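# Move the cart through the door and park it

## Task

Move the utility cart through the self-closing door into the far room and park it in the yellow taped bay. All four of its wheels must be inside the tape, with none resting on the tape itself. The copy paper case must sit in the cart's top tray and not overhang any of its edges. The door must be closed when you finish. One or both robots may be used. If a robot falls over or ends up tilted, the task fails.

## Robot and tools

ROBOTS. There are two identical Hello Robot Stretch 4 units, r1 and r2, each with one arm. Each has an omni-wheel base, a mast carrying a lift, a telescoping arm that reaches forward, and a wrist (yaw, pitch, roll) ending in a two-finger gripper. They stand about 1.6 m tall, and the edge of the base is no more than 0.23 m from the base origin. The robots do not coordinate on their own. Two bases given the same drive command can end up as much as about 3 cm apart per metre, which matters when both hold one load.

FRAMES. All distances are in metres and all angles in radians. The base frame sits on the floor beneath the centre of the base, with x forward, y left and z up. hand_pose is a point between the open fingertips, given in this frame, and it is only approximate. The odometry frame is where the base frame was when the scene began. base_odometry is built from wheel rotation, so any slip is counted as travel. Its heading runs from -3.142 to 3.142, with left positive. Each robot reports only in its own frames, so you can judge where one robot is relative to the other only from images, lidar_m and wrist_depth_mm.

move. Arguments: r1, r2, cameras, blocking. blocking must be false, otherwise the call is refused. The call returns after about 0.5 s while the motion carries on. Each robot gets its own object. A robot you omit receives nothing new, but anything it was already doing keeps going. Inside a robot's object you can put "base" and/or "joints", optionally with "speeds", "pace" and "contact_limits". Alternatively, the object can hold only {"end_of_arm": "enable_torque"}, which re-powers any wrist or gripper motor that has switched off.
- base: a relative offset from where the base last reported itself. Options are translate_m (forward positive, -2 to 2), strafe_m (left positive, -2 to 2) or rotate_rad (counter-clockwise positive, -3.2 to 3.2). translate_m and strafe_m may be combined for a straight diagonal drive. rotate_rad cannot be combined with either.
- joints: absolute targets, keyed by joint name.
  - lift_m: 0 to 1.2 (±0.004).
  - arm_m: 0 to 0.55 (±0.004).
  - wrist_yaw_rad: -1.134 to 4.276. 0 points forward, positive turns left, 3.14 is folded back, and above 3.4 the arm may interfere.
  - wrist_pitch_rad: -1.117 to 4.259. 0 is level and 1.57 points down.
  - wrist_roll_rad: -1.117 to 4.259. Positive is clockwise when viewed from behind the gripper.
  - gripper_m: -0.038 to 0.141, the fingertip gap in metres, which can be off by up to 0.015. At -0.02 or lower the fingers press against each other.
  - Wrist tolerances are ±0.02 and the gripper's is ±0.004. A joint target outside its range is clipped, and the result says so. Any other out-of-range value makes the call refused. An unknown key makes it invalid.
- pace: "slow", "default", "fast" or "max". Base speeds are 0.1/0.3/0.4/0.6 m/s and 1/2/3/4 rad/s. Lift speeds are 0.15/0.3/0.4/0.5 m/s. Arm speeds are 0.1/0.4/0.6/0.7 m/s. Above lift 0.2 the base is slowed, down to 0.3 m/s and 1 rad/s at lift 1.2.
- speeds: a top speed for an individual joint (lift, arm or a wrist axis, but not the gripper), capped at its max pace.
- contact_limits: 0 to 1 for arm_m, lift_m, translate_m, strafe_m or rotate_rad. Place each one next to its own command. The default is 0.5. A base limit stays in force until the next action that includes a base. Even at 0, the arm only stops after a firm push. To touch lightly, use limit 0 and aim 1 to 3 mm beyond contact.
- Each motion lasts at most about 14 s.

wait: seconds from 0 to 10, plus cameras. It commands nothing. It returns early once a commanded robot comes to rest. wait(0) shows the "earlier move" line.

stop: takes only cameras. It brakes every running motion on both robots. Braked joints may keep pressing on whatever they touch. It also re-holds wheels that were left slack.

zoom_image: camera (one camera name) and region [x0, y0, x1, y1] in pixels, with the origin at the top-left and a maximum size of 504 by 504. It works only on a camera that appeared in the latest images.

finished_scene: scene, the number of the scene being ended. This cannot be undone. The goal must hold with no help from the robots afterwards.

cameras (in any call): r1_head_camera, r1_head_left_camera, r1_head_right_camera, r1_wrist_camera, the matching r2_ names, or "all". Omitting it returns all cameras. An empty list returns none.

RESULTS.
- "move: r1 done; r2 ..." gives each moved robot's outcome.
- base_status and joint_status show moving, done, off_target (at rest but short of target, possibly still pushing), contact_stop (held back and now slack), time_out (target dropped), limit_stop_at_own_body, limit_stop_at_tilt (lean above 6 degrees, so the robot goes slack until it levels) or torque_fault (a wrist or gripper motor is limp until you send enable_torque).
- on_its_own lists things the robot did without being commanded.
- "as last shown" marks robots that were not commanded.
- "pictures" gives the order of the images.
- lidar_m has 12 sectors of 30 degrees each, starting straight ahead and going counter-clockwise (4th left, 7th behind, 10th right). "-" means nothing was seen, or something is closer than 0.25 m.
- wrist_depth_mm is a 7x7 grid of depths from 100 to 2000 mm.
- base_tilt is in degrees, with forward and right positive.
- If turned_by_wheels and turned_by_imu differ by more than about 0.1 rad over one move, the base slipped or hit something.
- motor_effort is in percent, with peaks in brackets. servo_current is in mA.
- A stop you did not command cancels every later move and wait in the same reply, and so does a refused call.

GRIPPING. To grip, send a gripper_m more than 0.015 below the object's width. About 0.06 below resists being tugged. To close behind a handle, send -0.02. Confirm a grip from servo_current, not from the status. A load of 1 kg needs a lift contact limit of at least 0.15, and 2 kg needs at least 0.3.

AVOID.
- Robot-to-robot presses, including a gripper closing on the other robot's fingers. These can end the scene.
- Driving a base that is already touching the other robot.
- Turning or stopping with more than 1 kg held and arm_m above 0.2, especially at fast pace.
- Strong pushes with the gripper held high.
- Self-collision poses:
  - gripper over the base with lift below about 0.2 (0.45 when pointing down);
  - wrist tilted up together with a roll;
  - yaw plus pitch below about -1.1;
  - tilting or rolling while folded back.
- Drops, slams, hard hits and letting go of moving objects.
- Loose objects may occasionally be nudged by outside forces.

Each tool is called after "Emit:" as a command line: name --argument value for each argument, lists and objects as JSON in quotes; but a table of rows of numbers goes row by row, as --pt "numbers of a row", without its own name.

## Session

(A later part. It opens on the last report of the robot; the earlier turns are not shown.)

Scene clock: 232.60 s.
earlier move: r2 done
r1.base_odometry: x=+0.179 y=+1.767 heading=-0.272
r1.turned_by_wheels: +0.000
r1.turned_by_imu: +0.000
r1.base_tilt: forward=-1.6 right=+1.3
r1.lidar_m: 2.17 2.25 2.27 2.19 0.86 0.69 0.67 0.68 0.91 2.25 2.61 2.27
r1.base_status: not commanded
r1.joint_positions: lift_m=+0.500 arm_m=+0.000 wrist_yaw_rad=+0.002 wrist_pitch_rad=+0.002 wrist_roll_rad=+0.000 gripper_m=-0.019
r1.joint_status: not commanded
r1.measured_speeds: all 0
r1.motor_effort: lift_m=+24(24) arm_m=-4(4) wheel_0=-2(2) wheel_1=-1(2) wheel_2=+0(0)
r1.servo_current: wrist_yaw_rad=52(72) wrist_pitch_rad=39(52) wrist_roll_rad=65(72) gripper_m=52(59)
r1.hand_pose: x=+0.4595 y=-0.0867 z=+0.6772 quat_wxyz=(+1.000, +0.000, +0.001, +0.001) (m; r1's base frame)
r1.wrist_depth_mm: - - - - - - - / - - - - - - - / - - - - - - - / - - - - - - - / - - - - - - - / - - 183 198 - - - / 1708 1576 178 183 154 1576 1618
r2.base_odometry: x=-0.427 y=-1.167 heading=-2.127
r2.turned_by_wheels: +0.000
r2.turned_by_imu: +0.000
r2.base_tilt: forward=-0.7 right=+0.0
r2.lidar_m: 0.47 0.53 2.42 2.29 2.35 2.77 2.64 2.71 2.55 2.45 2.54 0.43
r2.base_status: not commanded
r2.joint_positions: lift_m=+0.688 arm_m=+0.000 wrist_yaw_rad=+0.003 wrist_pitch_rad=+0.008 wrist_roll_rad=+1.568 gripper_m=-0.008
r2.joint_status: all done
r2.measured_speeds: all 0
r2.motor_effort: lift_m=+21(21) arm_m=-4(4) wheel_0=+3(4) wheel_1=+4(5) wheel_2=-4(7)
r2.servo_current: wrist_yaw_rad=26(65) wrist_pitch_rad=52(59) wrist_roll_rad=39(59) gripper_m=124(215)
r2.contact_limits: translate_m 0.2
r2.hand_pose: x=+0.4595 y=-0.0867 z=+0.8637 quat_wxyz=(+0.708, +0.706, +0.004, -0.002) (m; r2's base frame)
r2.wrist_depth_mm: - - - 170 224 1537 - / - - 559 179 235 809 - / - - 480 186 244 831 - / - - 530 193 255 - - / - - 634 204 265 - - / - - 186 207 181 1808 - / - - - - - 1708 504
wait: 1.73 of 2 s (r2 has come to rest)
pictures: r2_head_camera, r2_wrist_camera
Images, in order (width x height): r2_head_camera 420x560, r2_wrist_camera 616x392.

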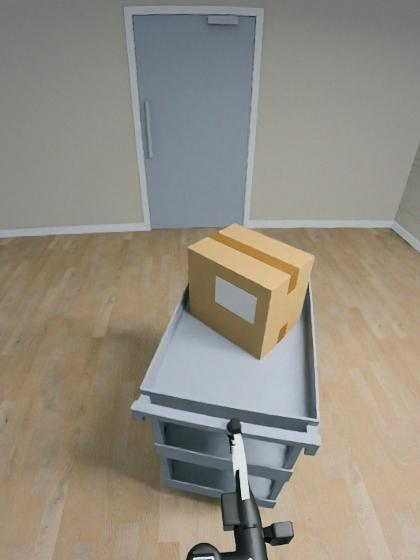

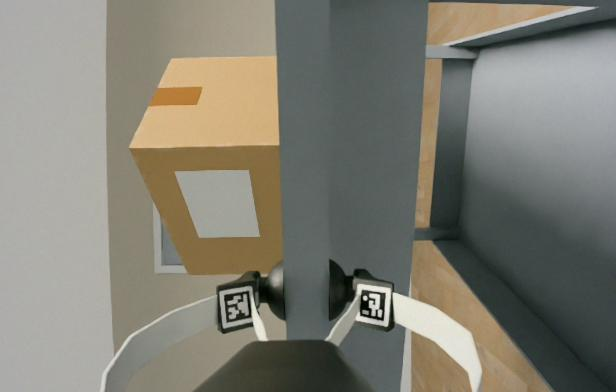

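Emit:
move --r2 '{"base":{"translate_m":-0.7},"pace":"slow"}' --r1 '{"base":{"translate_m":-0.8},"pace":"slow","contact_limits":{"translate_m":0.8}}' --blocking false --cameras '[]'

Emit:
wait --seconds 9 --cameras '["r1_head_left_camera","r1_head_right_camera","r2_head_camera","r2_wrist_camera"]'

Scene clock: 245.13 s.
move: r1 moving; r2 moving
r1.base_odometry: x=+0.168 y=+1.770 heading=-0.272
r1.turned_by_wheels: +0.000
r1.turned_by_imu: -0.001
r1.base_tilt: forward=-1.6 right=+1.3
r1.lidar_m: 2.19 2.27 2.29 2.19 0.87 0.67 0.63 0.71 0.90 2.22 2.61 2.30
r1.base_status: translate_m moving
r1.joint_positions: lift_m=+0.500 arm_m=+0.000 wrist_yaw_rad=+0.002 wrist_pitch_rad=+0.002 wrist_roll_rad=+0.000 gripper_m=-0.019
r1.joint_status: not commanded
r1.measured_speeds: translate_m=-0.048 strafe_m=+0.000 rotate_rad=+0.001 lift_m=+0.000 arm_m=+0.000 wrist_yaw_rad=+0.000 wrist_pitch_rad=+0.000 wrist_roll_rad=+0.000
r1.motor_effort: lift_m=+24(24) arm_m=-4(4) wheel_0=-4(7) wheel_1=-4(5) wheel_2=+5(6)
r1.servo_current: wrist_yaw_rad=59(59) wrist_pitch_rad=46(52) wrist_roll_rad=59(59) gripper_m=59(59)
r1.contact_limits: translate_m 0.8
r1.hand_pose: x=+0.4595 y=-0.0867 z=+0.6772 quat_wxyz=(+1.000, +0.000, +0.001, +0.001) (m; r1's base frame)
r1.wrist_depth_mm: - - - - - - - / - - - - - - - / - - - - - - - / - - - - - - - / - - - - - - - / - - 183 199 - - - / 1661 1618 179 183 154 1576 1661
r2.base_odometry: x=-0.421 y=-1.157 heading=-2.127
r2.turned_by_wheels: +0.000
r2.turned_by_imu: +0.001
r2.base_tilt: forward=-0.6 right=+0.1
r2.lidar_m: 0.46 0.53 2.41 2.29 2.34 2.74 2.61 2.73 2.56 2.46 2.53 0.44
r2.base_status: translate_m moving
r2.joint_positions: lift_m=+0.688 arm_m=+0.000 wrist_yaw_rad=+0.003 wrist_pitch_rad=+0.008 wrist_roll_rad=+1.568 gripper_m=-0.008
r2.joint_status: not commanded
r2.measured_speeds: translate_m=-0.049 strafe_m=+0.000 rotate_rad=+0.000 lift_m=+0.000 arm_m=+0.000 wrist_yaw_rad=+0.000 wrist_pitch_rad=+0.000 wrist_roll_rad=+0.000
r2.motor_effort: lift_m=+21(21) arm_m=-4(4) wheel_0=-8(10) wheel_1=-8(8) wheel_2=+13(14)
r2.servo_current: wrist_yaw_rad=46(59) wrist_pitch_rad=52(59) wrist_roll_rad=46(52) gripper_m=124(130)
r2.hand_pose: x=+0.4595 y=-0.0867 z=+0.8637 quat_wxyz=(+0.708, +0.706, +0.004, -0.002) (m; r2's base frame)
r2.wrist_depth_mm: - - - 172 224 1537 - / - - 564 180 234 820 - / - - 480 186 244 842 - / - - 525 194 256 - - / - - 627 206 267 - - / - - 187 207 181 1708 - / - - - - - 1618 504
pictures: none
No camera images: "cameras" was empty.

Scene clock: 252.93 s.
earlier move: r1 moving; r2 done
r1.base_odometry: x=-0.567 y=+1.975 heading=-0.272
r1.turned_by_wheels: +0.001
r1.turned_by_imu: +0.000
r1.base_tilt: forward=-1.6 right=+1.3
r1.lidar_m: 2.94 3.05 0.31 0.30 2.25 0.26 0.25 - 0.25 0.31 2.63 3.07
r1.base_status: translate_m moving
r1.joint_positions: lift_m=+0.500 arm_m=+0.000 wrist_yaw_rad=+0.002 wrist_pitch_rad=+0.002 wrist_roll_rad=+0.000 gripper_m=-0.019
r1.joint_status: not commanded
r1.measured_speeds: translate_m=-0.070 strafe_m=+0.001 rotate_rad=+0.002 lift_m=+0.000 arm_m=+0.000 wrist_yaw_rad=+0.000 wrist_pitch_rad=+0.000 wrist_roll_rad=+0.000
r1.motor_effort: lift_m=+23(24) arm_m=-4(4) wheel_0=-8(13) wheel_1=-7(16) wheel_2=+18(22)
r1.servo_current: wrist_yaw_rad=46(78) wrist_pitch_rad=46(52) wrist_roll_rad=59(72) gripper_m=52(59)
r1.contact_limits: translate_m 0.8
r1.hand_pose: x=+0.4595 y=-0.0868 z=+0.6773 quat_wxyz=(+1.000, +0.000, +0.001, +0.001) (m; r1's base frame)
r1.wrist_depth_mm: - - - - - - - / - - - - - - - / - - - - - - - / - - - - - - - / - - - - - - - / - - - 199 - - - / 1708 1576 179 183 154 1537 1661
r2.base_odometry: x=-0.058 y=-0.573 heading=-2.127
r2.turned_by_wheels: +0.000
r2.turned_by_imu: +0.003
r2.base_tilt: forward=-0.6 right=+0.1
r2.lidar_m: 0.40 0.40 2.39 2.25 2.34 2.01 1.91 1.99 2.60 2.47 2.57 0.46
r2.base_status: done
r2.joint_positions: lift_m=+0.688 arm_m=+0.000 wrist_yaw_rad=+0.003 wrist_pitch_rad=+0.008 wrist_roll_rad=+1.568 gripper_m=-0.008
r2.joint_status: not commanded
r2.measured_speeds: all 0
r2.motor_effort: lift_m=+21(21) arm_m=-4(4) wheel_0=-2(10) wheel_1=-3(8) wheel_2=+8(15)
r2.servo_current: wrist_yaw_rad=52(65) wrist_pitch_rad=52(59) wrist_roll_rad=46(65) gripper_m=117(130)
r2.hand_pose: x=+0.4595 y=-0.0866 z=+0.8637 quat_wxyz=(+0.708, +0.706, +0.004, -0.002) (m; r2's base frame)
r2.wrist_depth_mm: - - - 216 276 282 282 / - - - 213 274 1576 484 / - - - 212 272 831 - / - - 530 271 272 - - / - - 521 212 271 878 - / - - 188 208 181 831 - / - - 621 - - 133 -
wait: 7.80 of 9 s (r2 has come to rest)
pictures: r1_head_left_camera, r1_head_right_camera, r2_head_camera, r2_wrist_camera
Images, in order (width x height): r1_head_left_camera 420x672, r1_head_right_camera 420x672, r2_head_camera 420x560, r2_wrist_camera 616x392.

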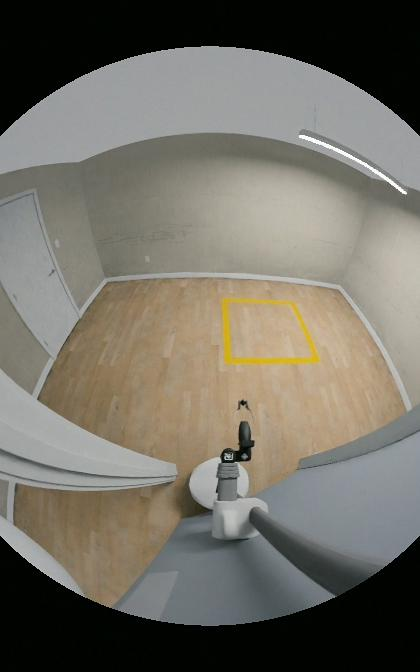

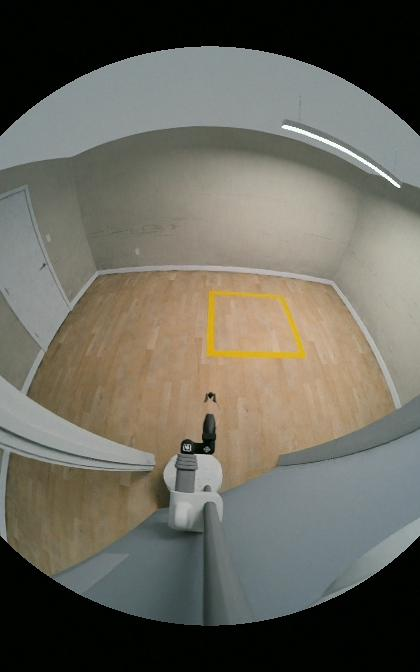

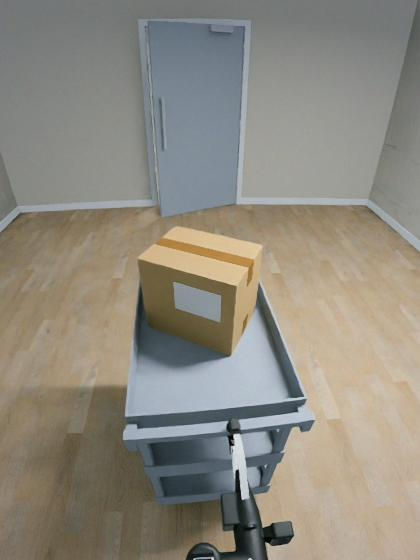

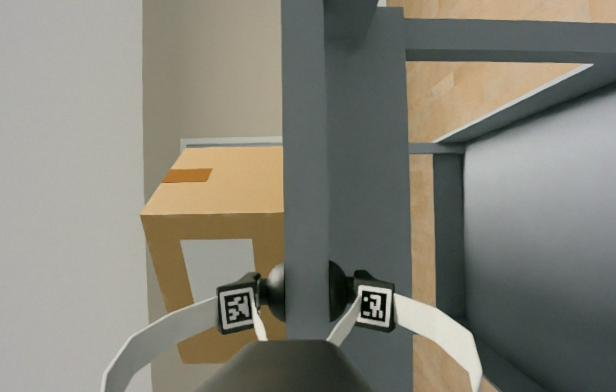

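Emit:
move --r1 '{"base":{"translate_m":-0.38,"strafe_m":-0.18},"pace":"slow","contact_limits":{"translate_m":0.8,"strafe_m":0.8}}' --blocking false --cameras '[]'

Emit:
wait --seconds 6 --cameras '["r1_head_left_camera","r1_head_right_camera","r2_head_camera"]'

r1: "contact_limits": translate_m and strafe_m are given together and make one move, which takes one limit: state it under one of them only
Scene clock: 260.70 s.
earlier move: r1 done
r1.base_odometry: x=-0.590 y=+1.982 heading=-0.272
r1.turned_by_wheels: +0.000
r1.turned_by_imu: +0.000
r1.base_tilt: forward=-1.5 right=+1.3
r1.lidar_m: 2.96 3.07 0.31 0.30 2.23 0.26 0.25 - 0.25 0.30 0.72 3.12
r1.base_status: done
r1.joint_positions: lift_m=+0.500 arm_m=+0.000 wrist_yaw_rad=+0.002 wrist_pitch_rad=+0.002 wrist_roll_rad=+0.000 gripper_m=-0.019
r1.joint_status: not commanded
r1.measured_speeds: all 0
r1.motor_effort: lift_m=+23(24) arm_m=-4(4) wheel_0=-4(13) wheel_1=-8(16) wheel_2=+16(22)
r1.servo_current: wrist_yaw_rad=59(78) wrist_pitch_rad=46(52) wrist_roll_rad=33(72) gripper_m=59(59)
r1.contact_limits: translate_m 0.8
r1.hand_pose: x=+0.4595 y=-0.0868 z=+0.6773 quat_wxyz=(+1.000, +0.000, +0.001, +0.001) (m; r1's base frame)
r1.wrist_depth_mm: - - - - - - - / - - - - - - - / - - - - - - - / - - - - - - - / - - - - - - - / - - - 198 - - - / 1708 1618 179 183 154 1537 1618
r2.base_odometry: x=-0.058 y=-0.573 heading=-2.127
r2.turned_by_wheels: +0.000
r2.turned_by_imu: +0.000
r2.base_tilt: forward=-0.7 right=+0.0
r2.lidar_m: 0.42 0.43 2.40 2.27 2.37 2.02 1.93 2.01 2.56 2.46 2.57 0.45
r2.base_status: done
r2.joint_positions: lift_m=+0.688 arm_m=+0.000 wrist_yaw_rad=+0.003 wrist_pitch_rad=+0.008 wrist_roll_rad=+1.568 gripper_m=-0.008
r2.joint_status: not commanded
r2.measured_speeds: all 0
r2.motor_effort: lift_m=+21(21) arm_m=-4(4) wheel_0=-1(10) wheel_1=-4(8) wheel_2=+8(15)
r2.servo_current: wrist_yaw_rad=52(65) wrist_pitch_rad=46(59) wrist_roll_rad=52(65) gripper_m=124(130)
r2.hand_pose: x=+0.4595 y=-0.0866 z=+0.8637 quat_wxyz=(+0.708, +0.706, +0.004, -0.002) (m; r2's base frame)
r2.wrist_depth_mm: - - - 214 276 282 283 / - - - 213 273 1618 484 / - - - 213 272 809 - / - - 530 270 271 - - / - - 521 211 271 866 - / - - 187 208 180 831 - / - - 634 - - 133 -
pictures: none

not run: a call was refused earlier in this reply.

Emit:
move --r1 '{"base":{"translate_m":-0.38,"strafe_m":-0.16},"pace":"slow","contact_limits":{"translate_m":0.8}}' --blocking false --cameras '[]'

Emit:
wait --seconds 6 --cameras '["r1_head_left_camera","r1_head_right_camera","r2_head_camera"]'

Scene clock: 267.60 s.
move: r1 moving
r1.base_odometry: x=-0.604 y=+1.980 heading=-0.271
r1.turned_by_wheels: +0.000
r1.turned_by_imu: +0.000
r1.base_tilt: forward=-1.5 right=+1.2
r1.lidar_m: 2.97 3.09 0.32 0.31 2.26 0.25 0.25 - 0.25 0.29 0.68 3.10
r1.base_status: translate_m moving; strafe_m moving
r1.joint_positions: lift_m=+0.500 arm_m=+0.000 wrist_yaw_rad=+0.002 wrist_pitch_rad=+0.002 wrist_roll_rad=+0.000 gripper_m=-0.019
r1.joint_status: not commanded
r1.measured_speeds: translate_m=-0.049 strafe_m=-0.021 rotate_rad=+0.001 lift_m=+0.000 arm_m=+0.000 wrist_yaw_rad=+0.000 wrist_pitch_rad=+0.000 wrist_roll_rad=+0.000
r1.motor_effort: lift_m=+23(23) arm_m=-4(4) wheel_0=-6(8) wheel_1=-11(15) wheel_2=+19(22)
r1.servo_current: wrist_yaw_rad=46(59) wrist_pitch_rad=33(52) wrist_roll_rad=46(52) gripper_m=52(59)
r1.contact_limits: translate_m 0.8
r1.hand_pose: x=+0.4595 y=-0.0868 z=+0.6773 quat_wxyz=(+1.000, +0.000, +0.001, +0.001) (m; r1's base frame)
r1.wrist_depth_mm: - - - - - - - / - - - - - - - / - - - - - - - / - - - - - - - / - - - - - - - / - - - 199 - - - / 1618 1618 179 183 154 1576 1661
r2.base_odometry: x=-0.058 y=-0.573 heading=-2.127
r2.turned_by_wheels: +0.000
r2.turned_by_imu: +0.000
r2.base_tilt: forward=-0.7 right=+0.0
r2.lidar_m: 0.42 0.43 2.39 2.22 2.38 2.01 1.92 2.01 2.59 2.46 2.54 0.47
r2.base_status: not commanded
r2.joint_positions: lift_m=+0.688 arm_m=+0.000 wrist_yaw_rad=+0.003 wrist_pitch_rad=+0.008 wrist_roll_rad=+1.568 gripper_m=-0.008
r2.joint_status: not commanded
r2.measured_speeds: all 0
r2.motor_effort: lift_m=+21(21) arm_m=-4(4) wheel_0=-2(2) wheel_1=-3(4) wheel_2=+9(9)
r2.servo_current: wrist_yaw_rad=39(65) wrist_pitch_rad=52(59) wrist_roll_rad=46(59) gripper_m=124(124)
r2.hand_pose: x=+0.4595 y=-0.0866 z=+0.8637 quat_wxyz=(+0.708, +0.706, +0.004, -0.002) (m; r2's base frame)
r2.wrist_depth_mm: - - - 214 276 282 283 / - - - 213 273 1576 484 / - - - 211 272 831 - / - - 530 272 272 - - / - - 517 211 270 878 - / - - 187 208 181 820 - / - - 621 - - 133 -
pictures: none
No camera images: "cameras" was empty.

Scene clock: 272.43 s.
earlier move: r1 done
r1.base_odometry: x=-0.999 y=+1.929 heading=-0.271
r1.turned_by_wheels: +0.000
r1.turned_by_imu: +0.000
r1.base_tilt: forward=-1.6 right=+1.3
r1.lidar_m: 3.34 0.65 0.63 1.53 2.37 3.23 0.28 0.25 - 0.25 0.27 0.72
r1.base_status: done
r1.joint_positions: lift_m=+0.500 arm_m=+0.000 wrist_yaw_rad=+0.002 wrist_pitch_rad=+0.002 wrist_roll_rad=+0.000 gripper_m=-0.019
r1.joint_status: not commanded
r1.measured_speeds: all 0
r1.motor_effort: lift_m=+23(23) arm_m=-4(4) wheel_0=+0(8) wheel_1=-11(15) wheel_2=+13(22)
r1.servo_current: wrist_yaw_rad=52(72) wrist_pitch_rad=39(52) wrist_roll_rad=39(65) gripper_m=59(65)
r1.contact_limits: translate_m 0.8
r1.hand_pose: x=+0.4595 y=-0.0868 z=+0.6773 quat_wxyz=(+1.000, +0.000, +0.001, +0.001) (m; r1's base frame)
r1.wrist_depth_mm: - - - - - - - / - - - - - - - / - - - - - - - / - - - - - - - / - - - - - - - / - - - 199 - - - / 1661 1618 179 183 154 1499 1618
r2.base_odometry: x=-0.058 y=-0.573 heading=-2.127
r2.turned_by_wheels: +0.000
r2.turned_by_imu: +0.001
r2.base_tilt: forward=-0.7 right=+0.0
r2.lidar_m: 0.41 0.41 2.38 2.25 2.36 2.05 1.92 2.00 2.57 2.48 2.56 0.48
r2.base_status: not commanded
r2.joint_positions: lift_m=+0.688 arm_m=+0.000 wrist_yaw_rad=+0.003 wrist_pitch_rad=+0.008 wrist_roll_rad=+1.568 gripper_m=-0.008
r2.joint_status: not commanded
r2.measured_speeds: all 0
r2.motor_effort: lift_m=+21(21) arm_m=-4(4) wheel_0=-1(2) wheel_1=-4(4) wheel_2=+8(9)
r2.servo_current: wrist_yaw_rad=39(65) wrist_pitch_rad=46(59) wrist_roll_rad=39(65) gripper_m=117(124)
r2.hand_pose: x=+0.4595 y=-0.0866 z=+0.8637 quat_wxyz=(+0.708, +0.706, +0.004, -0.002) (m; r2's base frame)
r2.wrist_depth_mm: - - - 214 274 283 283 / - - - 213 274 1537 480 / - - - 212 273 831 - / - - 525 271 272 - - / - - 521 211 270 878 - / - - 187 208 180 831 - / - - 621 - - 133 -
wait: 4.83 of 6 s (r1 has come to rest)
pictures: r1_head_left_camera, r1_head_right_camera, r2_head_camera
Images, in order (width x height): r1_head_left_camera 420x672, r1_head_right_camera 420x672, r2_head_camera 420x560.

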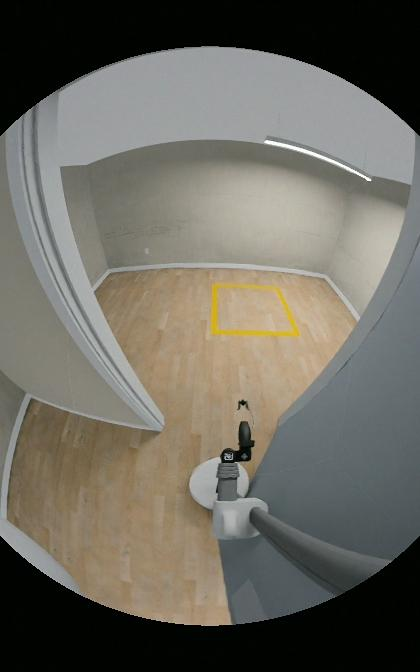

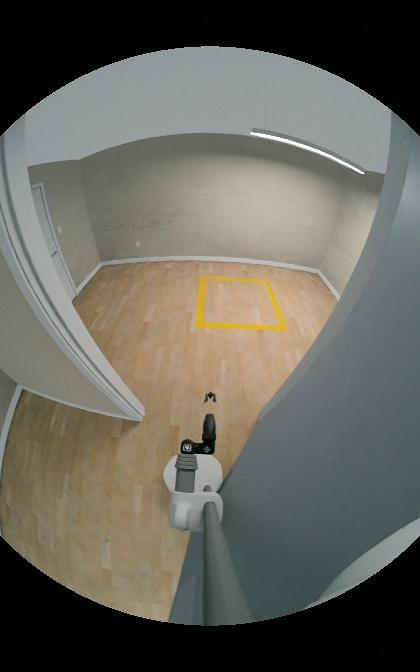

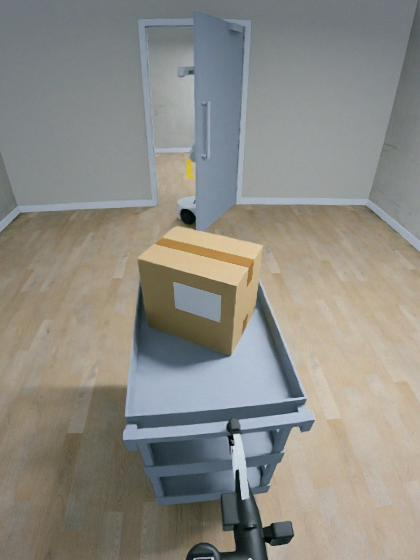

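Emit:
move --r1 '{"base":{"translate_m":-0.36,"strafe_m":-0.2},"pace":"slow","contact_limits":{"translate_m":0.8}}' --blocking false --cameras '[]'

Emit:
wait --seconds 6 --cameras '["r1_head_left_camera","r1_head_right_camera","r2_head_camera"]'

Scene clock: 276.40 s.
move: r1 moving
r1.base_odometry: x=-1.013 y=+1.926 heading=-0.271
r1.turned_by_wheels: +0.000
r1.turned_by_imu: +0.000
r1.base_tilt: forward=-1.6 right=+1.2
r1.lidar_m: 3.36 0.67 0.61 1.59 2.41 3.25 0.28 0.25 - 0.25 0.27 0.72
r1.base_status: translate_m moving; strafe_m moving
r1.joint_positions: lift_m=+0.500 arm_m=+0.000 wrist_yaw_rad=+0.002 wrist_pitch_rad=+0.002 wrist_roll_rad=+0.000 gripper_m=-0.019
r1.joint_status: not commanded
r1.measured_speeds: translate_m=-0.048 strafe_m=-0.026 rotate_rad=+0.000 lift_m=+0.000 arm_m=+0.000 wrist_yaw_rad=+0.000 wrist_pitch_rad=+0.000 wrist_roll_rad=+0.000
r1.motor_effort: lift_m=+23(23) arm_m=-4(4) wheel_0=-1(2) wheel_1=-14(17) wheel_2=+16(18)
r1.servo_current: wrist_yaw_rad=33(59) wrist_pitch_rad=39(52) wrist_roll_rad=46(59) gripper_m=52(59)
r1.contact_limits: translate_m 0.8
r1.hand_pose: x=+0.4595 y=-0.0868 z=+0.6773 quat_wxyz=(+1.000, +0.000, +0.001, +0.001) (m; r1's base frame)
r1.wrist_depth_mm: - - - - - - - / - - - - - - - / - - - - - - - / - - - - - - - / - - - - - - - / - - - 198 - - - / 1756 1576 179 183 154 1537 1618
r2: as last shown
r2.turned_by_imu: +0.000
r2.lidar_m: 0.42 0.44 2.40 2.25 2.36 2.01 1.93 2.02 2.59 2.46 2.57 0.46
r2.motor_effort: lift_m=+21(21) arm_m=-4(4) wheel_0=-1(2) wheel_1=-3(4) wheel_2=+8(8)
r2.servo_current: wrist_yaw_rad=59(59) wrist_pitch_rad=52(52) wrist_roll_rad=52(59) gripper_m=111(117)
r2.wrist_depth_mm: - - - 214 276 283 282 / - - - 213 273 1576 484 / - - - 212 273 831 - / - - 525 271 271 - - / - - 517 211 271 878 - / - - 187 209 181 842 - / - - 627 - - 133 -
pictures: none
No camera images: "cameras" was empty.

Scene clock: 281.17 s.
earlier move: r1 done
r1.base_odometry: x=-1.399 y=+1.833 heading=-0.272
r1.turned_by_wheels: -0.001
r1.turned_by_imu: -0.003
r1.base_tilt: forward=-1.6 right=+1.3
r1.lidar_m: 3.71 1.02 1.07 2.50 2.58 3.48 1.94 0.25 0.25 - 0.25 0.30
r1.base_status: done
r1.joint_positions: lift_m=+0.500 arm_m=+0.000 wrist_yaw_rad=+0.002 wrist_pitch_rad=+0.002 wrist_roll_rad=+0.000 gripper_m=-0.019
r1.joint_status: not commanded
r1.measured_speeds: all 0
r1.motor_effort: lift_m=+23(23) arm_m=-3(4) wheel_0=+0(4) wheel_1=-8(17) wheel_2=+3(18)
r1.servo_current: wrist_yaw_rad=39(72) wrist_pitch_rad=46(52) wrist_roll_rad=52(65) gripper_m=52(65)
r1.contact_limits: translate_m 0.8
r1.hand_pose: x=+0.4595 y=-0.0868 z=+0.6773 quat_wxyz=(+1.000, +0.000, +0.001, +0.001) (m; r1's base frame)
r1.wrist_depth_mm: - - - - - 399 252 / - - - - - 402 270 / - - - - - 404 272 / - - - - - 407 256 / - - - - - 410 256 / - - - 200 - 410 273 / 1661 1618 171 166 144 340 254
r2.base_odometry: x=-0.058 y=-0.573 heading=-2.127
r2.turned_by_wheels: +0.000
r2.turned_by_imu: +0.001
r2.base_tilt: forward=-0.7 right=+0.0
r2.lidar_m: 0.43 0.43 2.39 2.25 2.37 2.03 1.91 2.02 2.59 2.46 2.56 0.47
r2.base_status: not commanded
r2.joint_positions: lift_m=+0.688 arm_m=+0.000 wrist_yaw_rad=+0.003 wrist_pitch_rad=+0.008 wrist_roll_rad=+1.568 gripper_m=-0.008
r2.joint_status: not commanded
r2.measured_speeds: all 0
r2.motor_effort: lift_m=+21(21) arm_m=-4(4) wheel_0=-2(2) wheel_1=-4(4) wheel_2=+8(9)
r2.servo_current: wrist_yaw_rad=39(65) wrist_pitch_rad=52(59) wrist_roll_rad=59(59) gripper_m=117(124)
r2.hand_pose: x=+0.4595 y=-0.0866 z=+0.8637 quat_wxyz=(+0.708, +0.706, +0.004, -0.002) (m; r2's base frame)
r2.wrist_depth_mm: - - - 215 276 282 283 / - - - 213 274 1576 484 / - - - 212 273 831 - / - - 525 271 272 - - / - - 521 211 271 878 - / - - 187 209 180 831 - / - - 621 - - 132 -
wait: 4.77 of 6 s (r1 has come to rest)
pictures: r1_head_left_camera, r1_head_right_camera, r2_head_camera
Images, in order (width x height): r1_head_left_camera 420x672, r1_head_right_camera 420x672, r2_head_camera 420x560.

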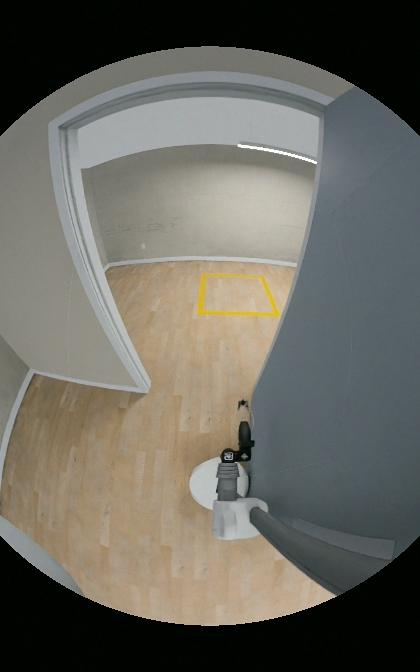

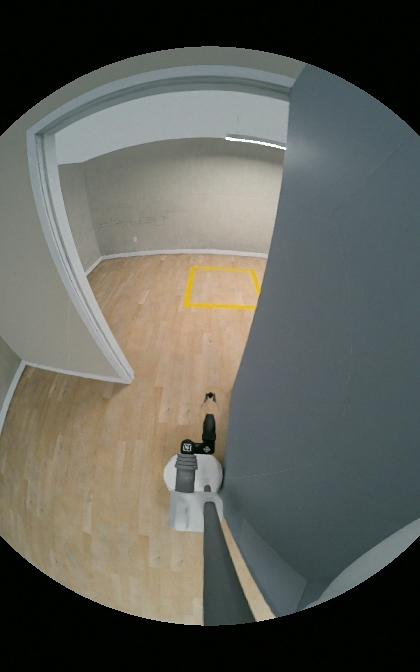

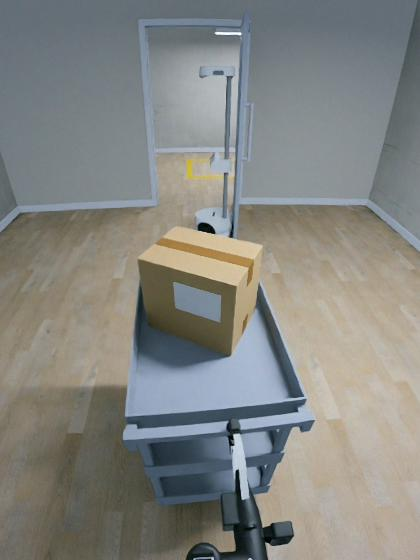

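Emit:
move --r1 '{"joints":{"arm_m":0.3}}' --blocking false --cameras '[]'

Emit:
wait --seconds 2 --cameras '[]'

Emit:
move --r1 '{"base":{"translate_m":-0.3,"strafe_m":-0.1},"pace":"slow","contact_limits":{"translate_m":0.8}}' --blocking false --cameras '[]'

Emit:
wait --seconds 6 --cameras '["r1_head_left_camera","r1_head_right_camera","r2_head_camera"]'

Scene clock: 303.67 s.
move: r1 moving
r1.base_odometry: x=-1.399 y=+1.833 heading=-0.272
r1.turned_by_wheels: +0.000
r1.turned_by_imu: +0.000
r1.base_tilt: forward=-1.6 right=+1.2
r1.lidar_m: 3.68 0.98 1.09 2.52 2.63 3.54 1.96 0.26 0.25 - 0.25 0.31
r1.base_status: not commanded
r1.joint_positions: lift_m=+0.500 arm_m=+0.051 wrist_yaw_rad=+0.002 wrist_pitch_rad=+0.002 wrist_roll_rad=+0.000 gripper_m=-0.019
r1.joint_status: arm_m moving
r1.measured_speeds: translate_m=+0.000 strafe_m=+0.000 rotate_rad=+0.000 lift_m=+0.000 arm_m=+0.195 wrist_yaw_rad=+0.000 wrist_pitch_rad=+0.000 wrist_roll_rad=+0.000
r1.motor_effort: lift_m=+23(23) arm_m=+3(8) wheel_0=+0(1) wheel_1=-8(8) wheel_2=+3(3)
r1.servo_current: wrist_yaw_rad=52(65) wrist_pitch_rad=39(46) wrist_roll_rad=52(65) gripper_m=59(59)
r1.contact_limits: translate_m 0.8
r1.hand_pose: x=+0.5101 y=-0.0868 z=+0.6773 quat_wxyz=(+1.000, +0.000, +0.001, +0.001) (m; r1's base frame)
r1.wrist_depth_mm: - - - - - 366 252 / - - - - - 366 253 / - - - - - 368 255 / - - - - - 373 256 / - - - - - 370 240 / - - - 199 - 370 241 / 1708 1576 171 165 144 314 255
r2: as last shown
r2.turned_by_imu: +0.000
r2.base_tilt: forward=-0.7 right=+0.1
r2.lidar_m: 0.41 0.44 2.38 2.25 2.39 2.04 1.93 1.97 2.57 2.47 2.58 0.46
r2.motor_effort: lift_m=+21(21) arm_m=-4(4) wheel_0=-2(2) wheel_1=-4(4) wheel_2=+8(8)
r2.servo_current: wrist_yaw_rad=46(59) wrist_pitch_rad=52(59) wrist_roll_rad=59(59) gripper_m=117(124)
r2.wrist_depth_mm: - - - 214 276 282 282 / - - - 213 274 1576 488 / - - - 213 272 831 - / - - 530 272 271 - - / - - 517 211 271 866 - / - - 187 208 180 831 - / - - 621 - - 133 -
pictures: none
No camera images: "cameras" was empty.

Scene clock: 305.17 s.
earlier move: r1 done
r1.base_odometry: x=-1.399 y=+1.833 heading=-0.272
r1.turned_by_wheels: +0.000
r1.turned_by_imu: +0.000
r1.base_tilt: forward=-1.6 right=+1.3
r1.lidar_m: 3.69 1.01 1.06 2.49 2.62 3.51 1.95 0.27 0.25 - 0.25 0.31
r1.base_status: not commanded
r1.joint_positions: lift_m=+0.500 arm_m=+0.300 wrist_yaw_rad=+0.002 wrist_pitch_rad=+0.002 wrist_roll_rad=+0.000 gripper_m=-0.019
r1.joint_status: all done
r1.measured_speeds: all 0
r1.motor_effort: lift_m=+23(23) arm_m=+5(8) wheel_0=+0(1) wheel_1=-8(8) wheel_2=+3(3)
r1.servo_current: wrist_yaw_rad=26(65) wrist_pitch_rad=39(52) wrist_roll_rad=52(72) gripper_m=52(59)
r1.contact_limits: translate_m 0.8
r1.hand_pose: x=+0.7594 y=-0.0868 z=+0.6773 quat_wxyz=(+1.000, +0.000, +0.001, +0.001) (m; r1's base frame)
r1.wrist_depth_mm: - - - - - - - / - - - - - - - / - - - - - - - / - - - - - - - / - - - - - - - / - - - 198 - - 1863 / 1661 1576 171 183 154 1618 1430
r2.base_odometry: x=-0.058 y=-0.573 heading=-2.127
r2.turned_by_wheels: +0.000
r2.turned_by_imu: +0.000
r2.base_tilt: forward=-0.7 right=+0.1
r2.lidar_m: 0.42 0.43 2.37 2.25 2.39 2.04 1.93 2.02 2.58 2.45 2.52 0.46
r2.base_status: not commanded
r2.joint_positions: lift_m=+0.688 arm_m=+0.000 wrist_yaw_rad=+0.003 wrist_pitch_rad=+0.008 wrist_roll_rad=+1.568 gripper_m=-0.008
r2.joint_status: not commanded
r2.measured_speeds: all 0
r2.motor_effort: lift_m=+21(21) arm_m=-4(4) wheel_0=-2(2) wheel_1=-4(4) wheel_2=+8(9)
r2.servo_current: wrist_yaw_rad=52(65) wrist_pitch_rad=52(59) wrist_roll_rad=33(65) gripper_m=111(124)
r2.hand_pose: x=+0.4595 y=-0.0866 z=+0.8637 quat_wxyz=(+0.708, +0.706, +0.004, -0.002) (m; r2's base frame)
r2.wrist_depth_mm: - - - 214 276 282 282 / - - - 213 273 1576 484 / - - - 212 272 820 - / - - 525 271 272 - - / - - 517 211 270 866 - / - - 187 209 180 820 - / - - 621 - - 133 -
wait: 1.50 of 2 s (r1 has come to rest)
pictures: none
No camera images: "cameras" was empty.

Scene clock: 305.67 s.
move: r1 moving
r1.base_odometry: x=-1.412 y=+1.833 heading=-0.272
r1.turned_by_wheels: +0.000
r1.turned_by_imu: +0.000
r1.base_tilt: forward=-1.6 right=+1.3
r1.lidar_m: 3.71 1.03 1.10 2.52 2.60 3.50 1.94 0.26 0.25 - 0.25 0.31
r1.base_status: translate_m moving; strafe_m moving
r1.joint_positions: lift_m=+0.500 arm_m=+0.300 wrist_yaw_rad=+0.002 wrist_pitch_rad=+0.002 wrist_roll_rad=+0.000 gripper_m=-0.019
r1.joint_status: not commanded
r1.measured_speeds: translate_m=-0.049 strafe_m=-0.016 rotate_rad=-0.003 lift_m=+0.000 arm_m=+0.000 wrist_yaw_rad=+0.000 wrist_pitch_rad=+0.000 wrist_roll_rad=+0.000
r1.motor_effort: lift_m=+23(23) arm_m=+5(5) wheel_0=-2(4) wheel_1=-9(12) wheel_2=+9(9)
r1.servo_current: wrist_yaw_rad=59(59) wrist_pitch_rad=46(52) wrist_roll_rad=46(65) gripper_m=59(59)
r1.contact_limits: translate_m 0.8
r1.hand_pose: x=+0.7594 y=-0.0868 z=+0.6773 quat_wxyz=(+1.000, +0.000, +0.001, +0.001) (m; r1's base frame)
r1.wrist_depth_mm: - - - - - - 355 / - - - - - - 370 / - - - - - - 375 / - - - - - - 379 / - - - - - - 379 / - - - 198 - - 377 / 1708 1576 171 184 154 1618 379
r2: as last shown
r2.lidar_m: 0.42 0.45 2.40 2.25 2.37 2.03 1.91 2.01 2.61 2.47 2.54 0.47
r2.motor_effort: lift_m=+21(21) arm_m=-4(4) wheel_0=-1(2) wheel_1=-4(4) wheel_2=+8(8)
r2.servo_current: wrist_yaw_rad=46(59) wrist_pitch_rad=52(52) wrist_roll_rad=39(52) gripper_m=117(124)
r2.wrist_depth_mm: - - - 215 274 281 283 / - - - 213 274 1537 484 / - - - 212 272 831 - / - - 525 271 273 - - / - - 517 211 272 866 - / - - 187 209 181 831 - / - - 627 - - 133 -
pictures: none
No camera images: "cameras" was empty.

Scene clock: 309.57 s.
earlier move: r1 done
r1.base_odometry: x=-1.715 y=+1.818 heading=-0.272
r1.turned_by_wheels: +0.000
r1.turned_by_imu: -0.001
r1.base_tilt: forward=-1.6 right=+1.2
r1.lidar_m: 0.72 1.28 1.50 2.60 2.68 1.77 1.65 3.11 2.24 2.11 0.25 0.27
r1.base_status: done
r1.joint_positions: lift_m=+0.500 arm_m=+0.300 wrist_yaw_rad=+0.002 wrist_pitch_rad=+0.002 wrist_roll_rad=+0.000 gripper_m=-0.019
r1.joint_status: not commanded
r1.measured_speeds: all 0
r1.motor_effort: lift_m=+23(23) arm_m=+5(5) wheel_0=+1(4) wheel_1=-6(12) wheel_2=+4(9)
r1.servo_current: wrist_yaw_rad=46(78) wrist_pitch_rad=46(52) wrist_roll_rad=52(65) gripper_m=59(65)
r1.contact_limits: translate_m 0.8
r1.hand_pose: x=+0.7594 y=-0.0868 z=+0.6773 quat_wxyz=(+1.000, +0.000, +0.001, +0.001) (m; r1's base frame)
r1.wrist_depth_mm: - - - - 436 236 - / - - - - 442 222 - / - - - - 445 224 164 / - - - - 452 224 174 / - - - - 449 225 164 / - - - 198 319 226 164 / 1661 1576 179 166 162 196 -
r2.base_odometry: x=-0.058 y=-0.573 heading=-2.127
r2.turned_by_wheels: +0.000
r2.turned_by_imu: +0.001
r2.base_tilt: forward=-0.6 right=+0.1
r2.lidar_m: 0.40 0.45 2.38 2.23 2.34 2.04 1.93 2.00 2.58 2.44 2.54 0.48
r2.base_status: not commanded
r2.joint_positions: lift_m=+0.688 arm_m=+0.000 wrist_yaw_rad=+0.003 wrist_pitch_rad=+0.008 wrist_roll_rad=+1.568 gripper_m=-0.008
r2.joint_status: not commanded
r2.measured_speeds: all 0
r2.motor_effort: lift_m=+21(21) arm_m=-4(4) wheel_0=-1(2) wheel_1=-4(4) wheel_2=+8(9)
r2.servo_current: wrist_yaw_rad=52(65) wrist_pitch_rad=46(59) wrist_roll_rad=52(59) gripper_m=117(124)
r2.hand_pose: x=+0.4595 y=-0.0866 z=+0.8637 quat_wxyz=(+0.708, +0.706, +0.004, -0.002) (m; r2's base frame)
r2.wrist_depth_mm: - - - 214 274 283 285 / - - - 213 274 1537 484 / - - - 212 272 809 - / - - 525 271 271 - - / - - 521 211 271 866 - / - - 187 208 180 831 - / - - 627 - - 133 -
wait: 3.90 of 6 s (r1 has come to rest)
pictures: r1_head_left_camera, r1_head_right_camera, r2_head_camera
Images, in order (width x height): r1_head_left_camera 420x672, r1_head_right_camera 420x672, r2_head_camera 420x560.

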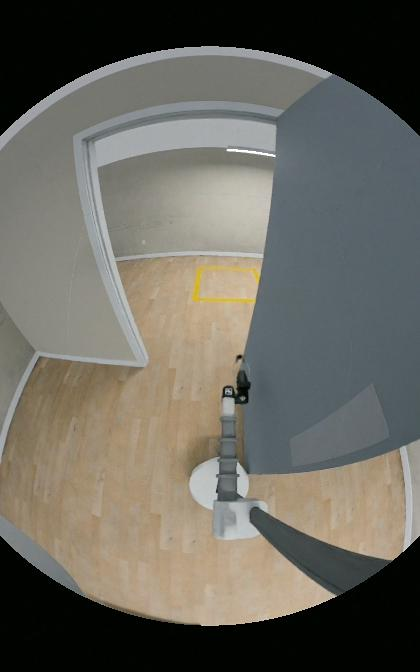

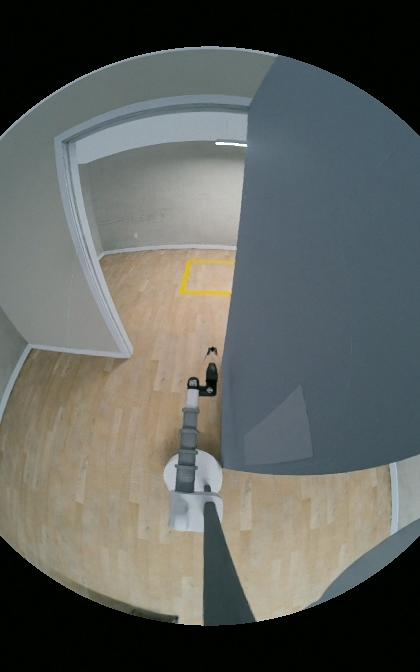

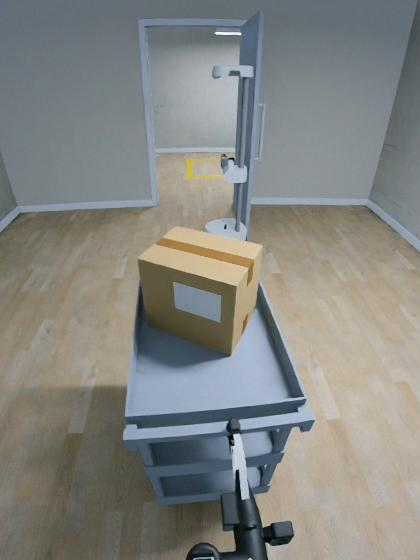

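Emit:
move --r1 '{"base":{"translate_m":-0.17,"strafe_m":0.0},"pace":"slow","contact_limits":{"translate_m":0.8}}' --blocking false --cameras '[]'

Emit:
wait --seconds 4 --cameras '[]'

Emit:
move --r1 '{"base":{"strafe_m":-0.22},"pace":"slow","contact_limits":{"strafe_m":0.6}}' --blocking false --cameras '[]'

Emit:
wait --seconds 5 --cameras '["r1_head_left_camera","r1_head_right_camera","r2_head_camera"]'

Scene clock: 320.83 s.
move: r1 moving
r1.base_odometry: x=-1.727 y=+1.821 heading=-0.272
r1.turned_by_wheels: +0.000
r1.turned_by_imu: +0.000
r1.base_tilt: forward=-1.6 right=+1.3
r1.lidar_m: 0.74 1.31 1.54 2.59 2.69 1.75 1.66 3.11 2.23 2.11 0.25 0.26
r1.base_status: translate_m moving; strafe_m moving
r1.joint_positions: lift_m=+0.500 arm_m=+0.300 wrist_yaw_rad=+0.002 wrist_pitch_rad=+0.002 wrist_roll_rad=+0.000 gripper_m=-0.019
r1.joint_status: not commanded
r1.measured_speeds: translate_m=-0.049 strafe_m=-0.001 rotate_rad=-0.001 lift_m=+0.000 arm_m=+0.000 wrist_yaw_rad=+0.000 wrist_pitch_rad=+0.000 wrist_roll_rad=+0.000
r1.motor_effort: lift_m=+23(23) arm_m=+5(5) wheel_0=-1(2) wheel_1=-6(9) wheel_2=+10(10)
r1.servo_current: wrist_yaw_rad=59(65) wrist_pitch_rad=46(46) wrist_roll_rad=52(59) gripper_m=52(59)
r1.contact_limits: translate_m 0.8
r1.hand_pose: x=+0.7594 y=-0.0868 z=+0.6773 quat_wxyz=(+1.000, +0.000, +0.001, +0.001) (m; r1's base frame)
r1.wrist_depth_mm: - - - - 433 234 - / - - - - 442 221 - / - - - - 445 223 163 / - - - - 449 225 163 / - - - - 455 224 163 / - - - 198 317 243 164 / 1708 1661 171 165 171 195 -
r2: as last shown
r2.turned_by_imu: +0.000
r2.base_tilt: forward=-0.7 right=+0.0
r2.lidar_m: 0.42 0.44 2.39 2.25 2.37 2.03 1.92 2.02 2.60 2.45 2.54 0.46
r2.motor_effort: lift_m=+21(21) arm_m=-3(4) wheel_0=-1(2) wheel_1=-3(4) wheel_2=+8(8)
r2.servo_current: wrist_yaw_rad=46(52) wrist_pitch_rad=52(52) wrist_roll_rad=46(59) gripper_m=117(124)
r2.wrist_depth_mm: - - - 214 276 282 283 / - - - 213 274 1537 484 / - - - 212 272 820 - / - - 530 272 271 - - / - - 521 210 271 866 - / - - 187 208 180 831 - / - - 627 - - 133 -
pictures: none
No camera images: "cameras" was empty.

Scene clock: 323.30 s.
earlier move: r1 done
r1.base_odometry: x=-1.878 y=+1.863 heading=-0.270
r1.turned_by_wheels: +0.001
r1.turned_by_imu: +0.012
r1.base_tilt: forward=-1.6 right=+1.3
r1.lidar_m: 0.34 1.42 1.73 2.60 2.69 1.55 1.50 3.04 2.24 2.11 1.80 0.25
r1.base_status: done
r1.joint_positions: lift_m=+0.500 arm_m=+0.300 wrist_yaw_rad=+0.002 wrist_pitch_rad=+0.002 wrist_roll_rad=+0.000 gripper_m=-0.019
r1.joint_status: not commanded
r1.measured_speeds: all 0
r1.motor_effort: lift_m=+23(23) arm_m=-4(5) wheel_0=+6(17) wheel_1=+0(9) wheel_2=+11(27)
r1.servo_current: wrist_yaw_rad=26(72) wrist_pitch_rad=39(52) wrist_roll_rad=39(59) gripper_m=52(59)
r1.contact_limits: translate_m 0.8
r1.hand_pose: x=+0.7596 y=-0.0868 z=+0.6773 quat_wxyz=(+1.000, +0.000, +0.001, +0.001) (m; r1's base frame)
r1.wrist_depth_mm: - - - - 455 - - / - - - - 332 - - / - - - - 340 - - / - - - - 353 - - / - - - - 359 143 - / - - - 198 179 126 - / 1661 1618 179 183 171 114 -
r2.base_odometry: x=-0.058 y=-0.573 heading=-2.127
r2.turned_by_wheels: +0.000
r2.turned_by_imu: +0.000
r2.base_tilt: forward=-0.7 right=+0.0
r2.lidar_m: 0.40 0.44 2.39 2.24 2.36 2.03 1.92 1.98 2.60 2.48 2.55 0.46
r2.base_status: not commanded
r2.joint_positions: lift_m=+0.688 arm_m=+0.000 wrist_yaw_rad=+0.003 wrist_pitch_rad=+0.008 wrist_roll_rad=+1.568 gripper_m=-0.008
r2.joint_status: not commanded
r2.measured_speeds: all 0
r2.motor_effort: lift_m=+21(21) arm_m=-3(4) wheel_0=-2(2) wheel_1=-4(4) wheel_2=+8(9)
r2.servo_current: wrist_yaw_rad=52(59) wrist_pitch_rad=52(59) wrist_roll_rad=46(59) gripper_m=117(124)
r2.hand_pose: x=+0.4595 y=-0.0866 z=+0.8637 quat_wxyz=(+0.708, +0.706, +0.004, -0.002) (m; r2's base frame)
r2.wrist_depth_mm: - - - 214 274 282 283 / - - - 213 273 1537 480 / - - - 212 272 831 - / - - 525 272 272 - - / - - 517 211 270 866 - / - - 188 208 180 820 - / - - 621 - - 133 -
wait: 2.47 of 4 s (r1 has come to rest)
pictures: none
No camera images: "cameras" was empty.

Scene clock: 323.80 s.
move: r1 moving
r1.base_odometry: x=-1.882 y=+1.850 heading=-0.269
r1.turned_by_wheels: +0.002
r1.turned_by_imu: +0.002
r1.base_tilt: forward=-1.6 right=+1.2
r1.lidar_m: 0.36 1.43 1.72 2.62 2.72 1.58 1.49 3.05 2.20 2.06 1.78 0.25
r1.base_status: strafe_m moving
r1.joint_positions: lift_m=+0.500 arm_m=+0.300 wrist_yaw_rad=+0.002 wrist_pitch_rad=+0.002 wrist_roll_rad=+0.000 gripper_m=-0.019
r1.joint_status: not commanded
r1.measured_speeds: translate_m=-0.001 strafe_m=-0.058 rotate_rad=+0.004 lift_m=+0.000 arm_m=+0.000 wrist_yaw_rad=+0.000 wrist_pitch_rad=+0.000 wrist_roll_rad=+0.000
r1.motor_effort: lift_m=+23(23) arm_m=-4(4) wheel_0=+19(20) wheel_1=-5(5) wheel_2=+7(9)
r1.servo_current: wrist_yaw_rad=33(72) wrist_pitch_rad=39(46) wrist_roll_rad=46(65) gripper_m=46(59)
r1.contact_limits: strafe_m 0.6
r1.hand_pose: x=+0.7595 y=-0.0868 z=+0.6773 quat_wxyz=(+1.000, +0.000, +0.001, +0.001) (m; r1's base frame)
r1.wrist_depth_mm: - - - - 229 - - / - - - - 314 - - / - - - - 245 - - / - - - - 250 - - / - - - - 252 - - / - - - 191 169 - - / 1756 1618 178 1537 153 - -
r2: as last shown
r2.base_tilt: forward=-0.6 right=+0.1
r2.lidar_m: 0.42 0.42 2.38 2.24 2.39 2.04 1.93 2.01 2.57 2.47 2.58 0.47
r2.motor_effort: lift_m=+21(21) arm_m=-4(4) wheel_0=-1(2) wheel_1=-3(4) wheel_2=+8(9)
r2.servo_current: wrist_yaw_rad=46(59) wrist_pitch_rad=59(59) wrist_roll_rad=59(59) gripper_m=124(124)
r2.wrist_depth_mm: - - - 213 276 282 282 / - - - 213 273 1537 484 / - - - 213 272 831 - / - - 530 271 272 - - / - - 521 211 271 866 - / - - 187 208 180 842 - / - - 627 - - 133 -
pictures: none
No camera images: "cameras" was empty.

Scene clock: 328.80 s.
earlier move: r1 contact_stop
r1.base_odometry: x=-1.919 y=+1.704 heading=+0.100
r1.turned_by_wheels: +0.369
r1.turned_by_imu: +0.377
r1.base_tilt: forward=-1.6 right=+1.3
r1.lidar_m: 0.25 1.51 2.77 2.76 1.67 1.53 3.43 2.16 1.96 1.98 1.37 0.25
r1.base_status: strafe_m contact_stop
r1.joint_positions: lift_m=+0.500 arm_m=+0.300 wrist_yaw_rad=+0.003 wrist_pitch_rad=+0.002 wrist_roll_rad=+0.000 gripper_m=-0.019
r1.joint_status: not commanded
r1.measured_speeds: translate_m=+0.003 strafe_m=+0.004 rotate_rad=+0.029 lift_m=+0.000 arm_m=+0.000 wrist_yaw_rad=+0.000 wrist_pitch_rad=+0.000 wrist_roll_rad=+0.000
r1.on_its_own: the wheels are slack since a contact_stop
r1.motor_effort: lift_m=+23(23) arm_m=-5(5) wheel_0=+0(32) wheel_1=+0(8) wheel_2=+0(16)
r1.servo_current: wrist_yaw_rad=52(78) wrist_pitch_rad=46(52) wrist_roll_rad=59(72) gripper_m=52(59)
r1.contact_limits: strafe_m 0.6
r1.hand_pose: x=+0.7596 y=-0.0866 z=+0.6773 quat_wxyz=(+1.000, +0.000, +0.001, +0.001) (m; r1's base frame)
r1.wrist_depth_mm: - - - - - - - / - - - - - - - / - - - - - - - / - 1042 - - - - - / - - - - - - - / - 1060 - 198 - - 1863 / - 976 179 183 154 1499 1464
r2.base_odometry: x=-0.058 y=-0.573 heading=-2.127
r2.turned_by_wheels: +0.000
r2.turned_by_imu: +0.001
r2.base_tilt: forward=-0.7 right=+0.1
r2.lidar_m: 0.41 0.43 2.38 2.25 2.38 2.05 1.92 2.01 2.61 2.46 2.56 0.46
r2.base_status: not commanded
r2.joint_positions: lift_m=+0.688 arm_m=+0.000 wrist_yaw_rad=+0.003 wrist_pitch_rad=+0.008 wrist_roll_rad=+1.568 gripper_m=-0.008
r2.joint_status: not commanded
r2.measured_speeds: all 0
r2.motor_effort: lift_m=+21(21) arm_m=-4(4) wheel_0=-1(2) wheel_1=-4(4) wheel_2=+8(9)
r2.servo_current: wrist_yaw_rad=52(59) wrist_pitch_rad=46(59) wrist_roll_rad=39(65) gripper_m=117(124)
r2.hand_pose: x=+0.4595 y=-0.0866 z=+0.8637 quat_wxyz=(+0.708, +0.706, +0.004, -0.002) (m; r2's base frame)
r2.wrist_depth_mm: - - - 215 276 281 283 / - - - 214 274 1537 480 / - - - 212 272 820 - / - - 530 271 273 - - / - - 521 211 271 866 - / - - 187 208 180 831 - / - - 627 - - 132 -
wait: 5.00 s; no rest
pictures: r1_head_left_camera, r1_head_right_camera, r2_head_camera
Images, in order (width x height): r1_head_left_camera 420x672, r1_head_right_camera 420x672, r2_head_camera 420x560.

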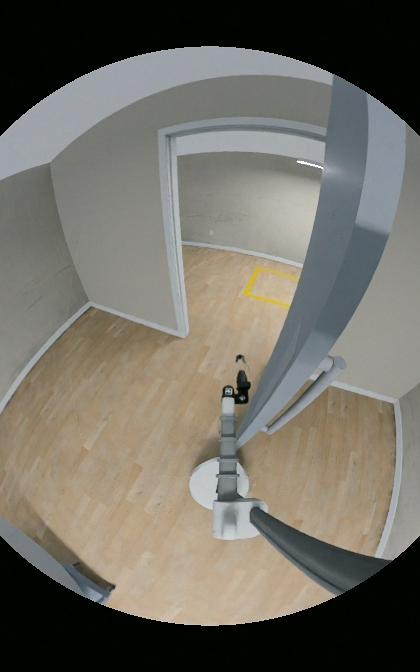

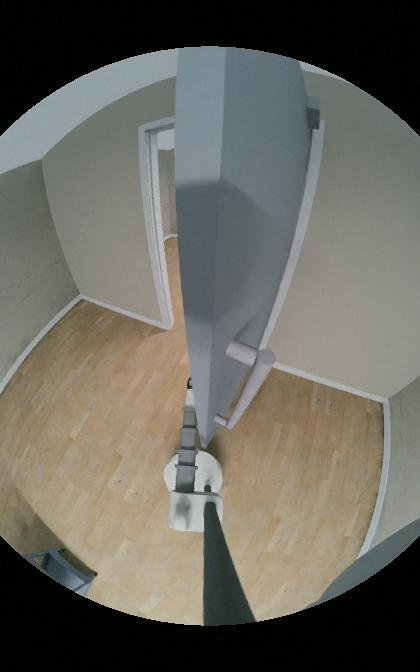

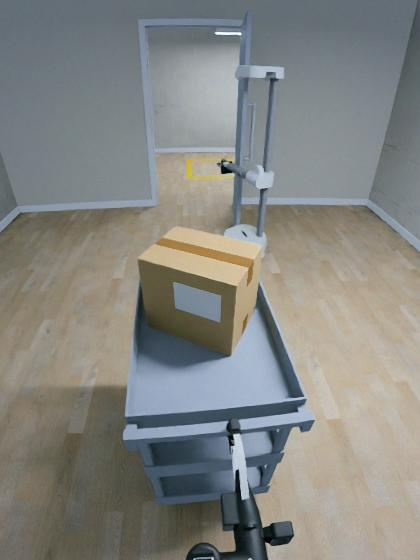

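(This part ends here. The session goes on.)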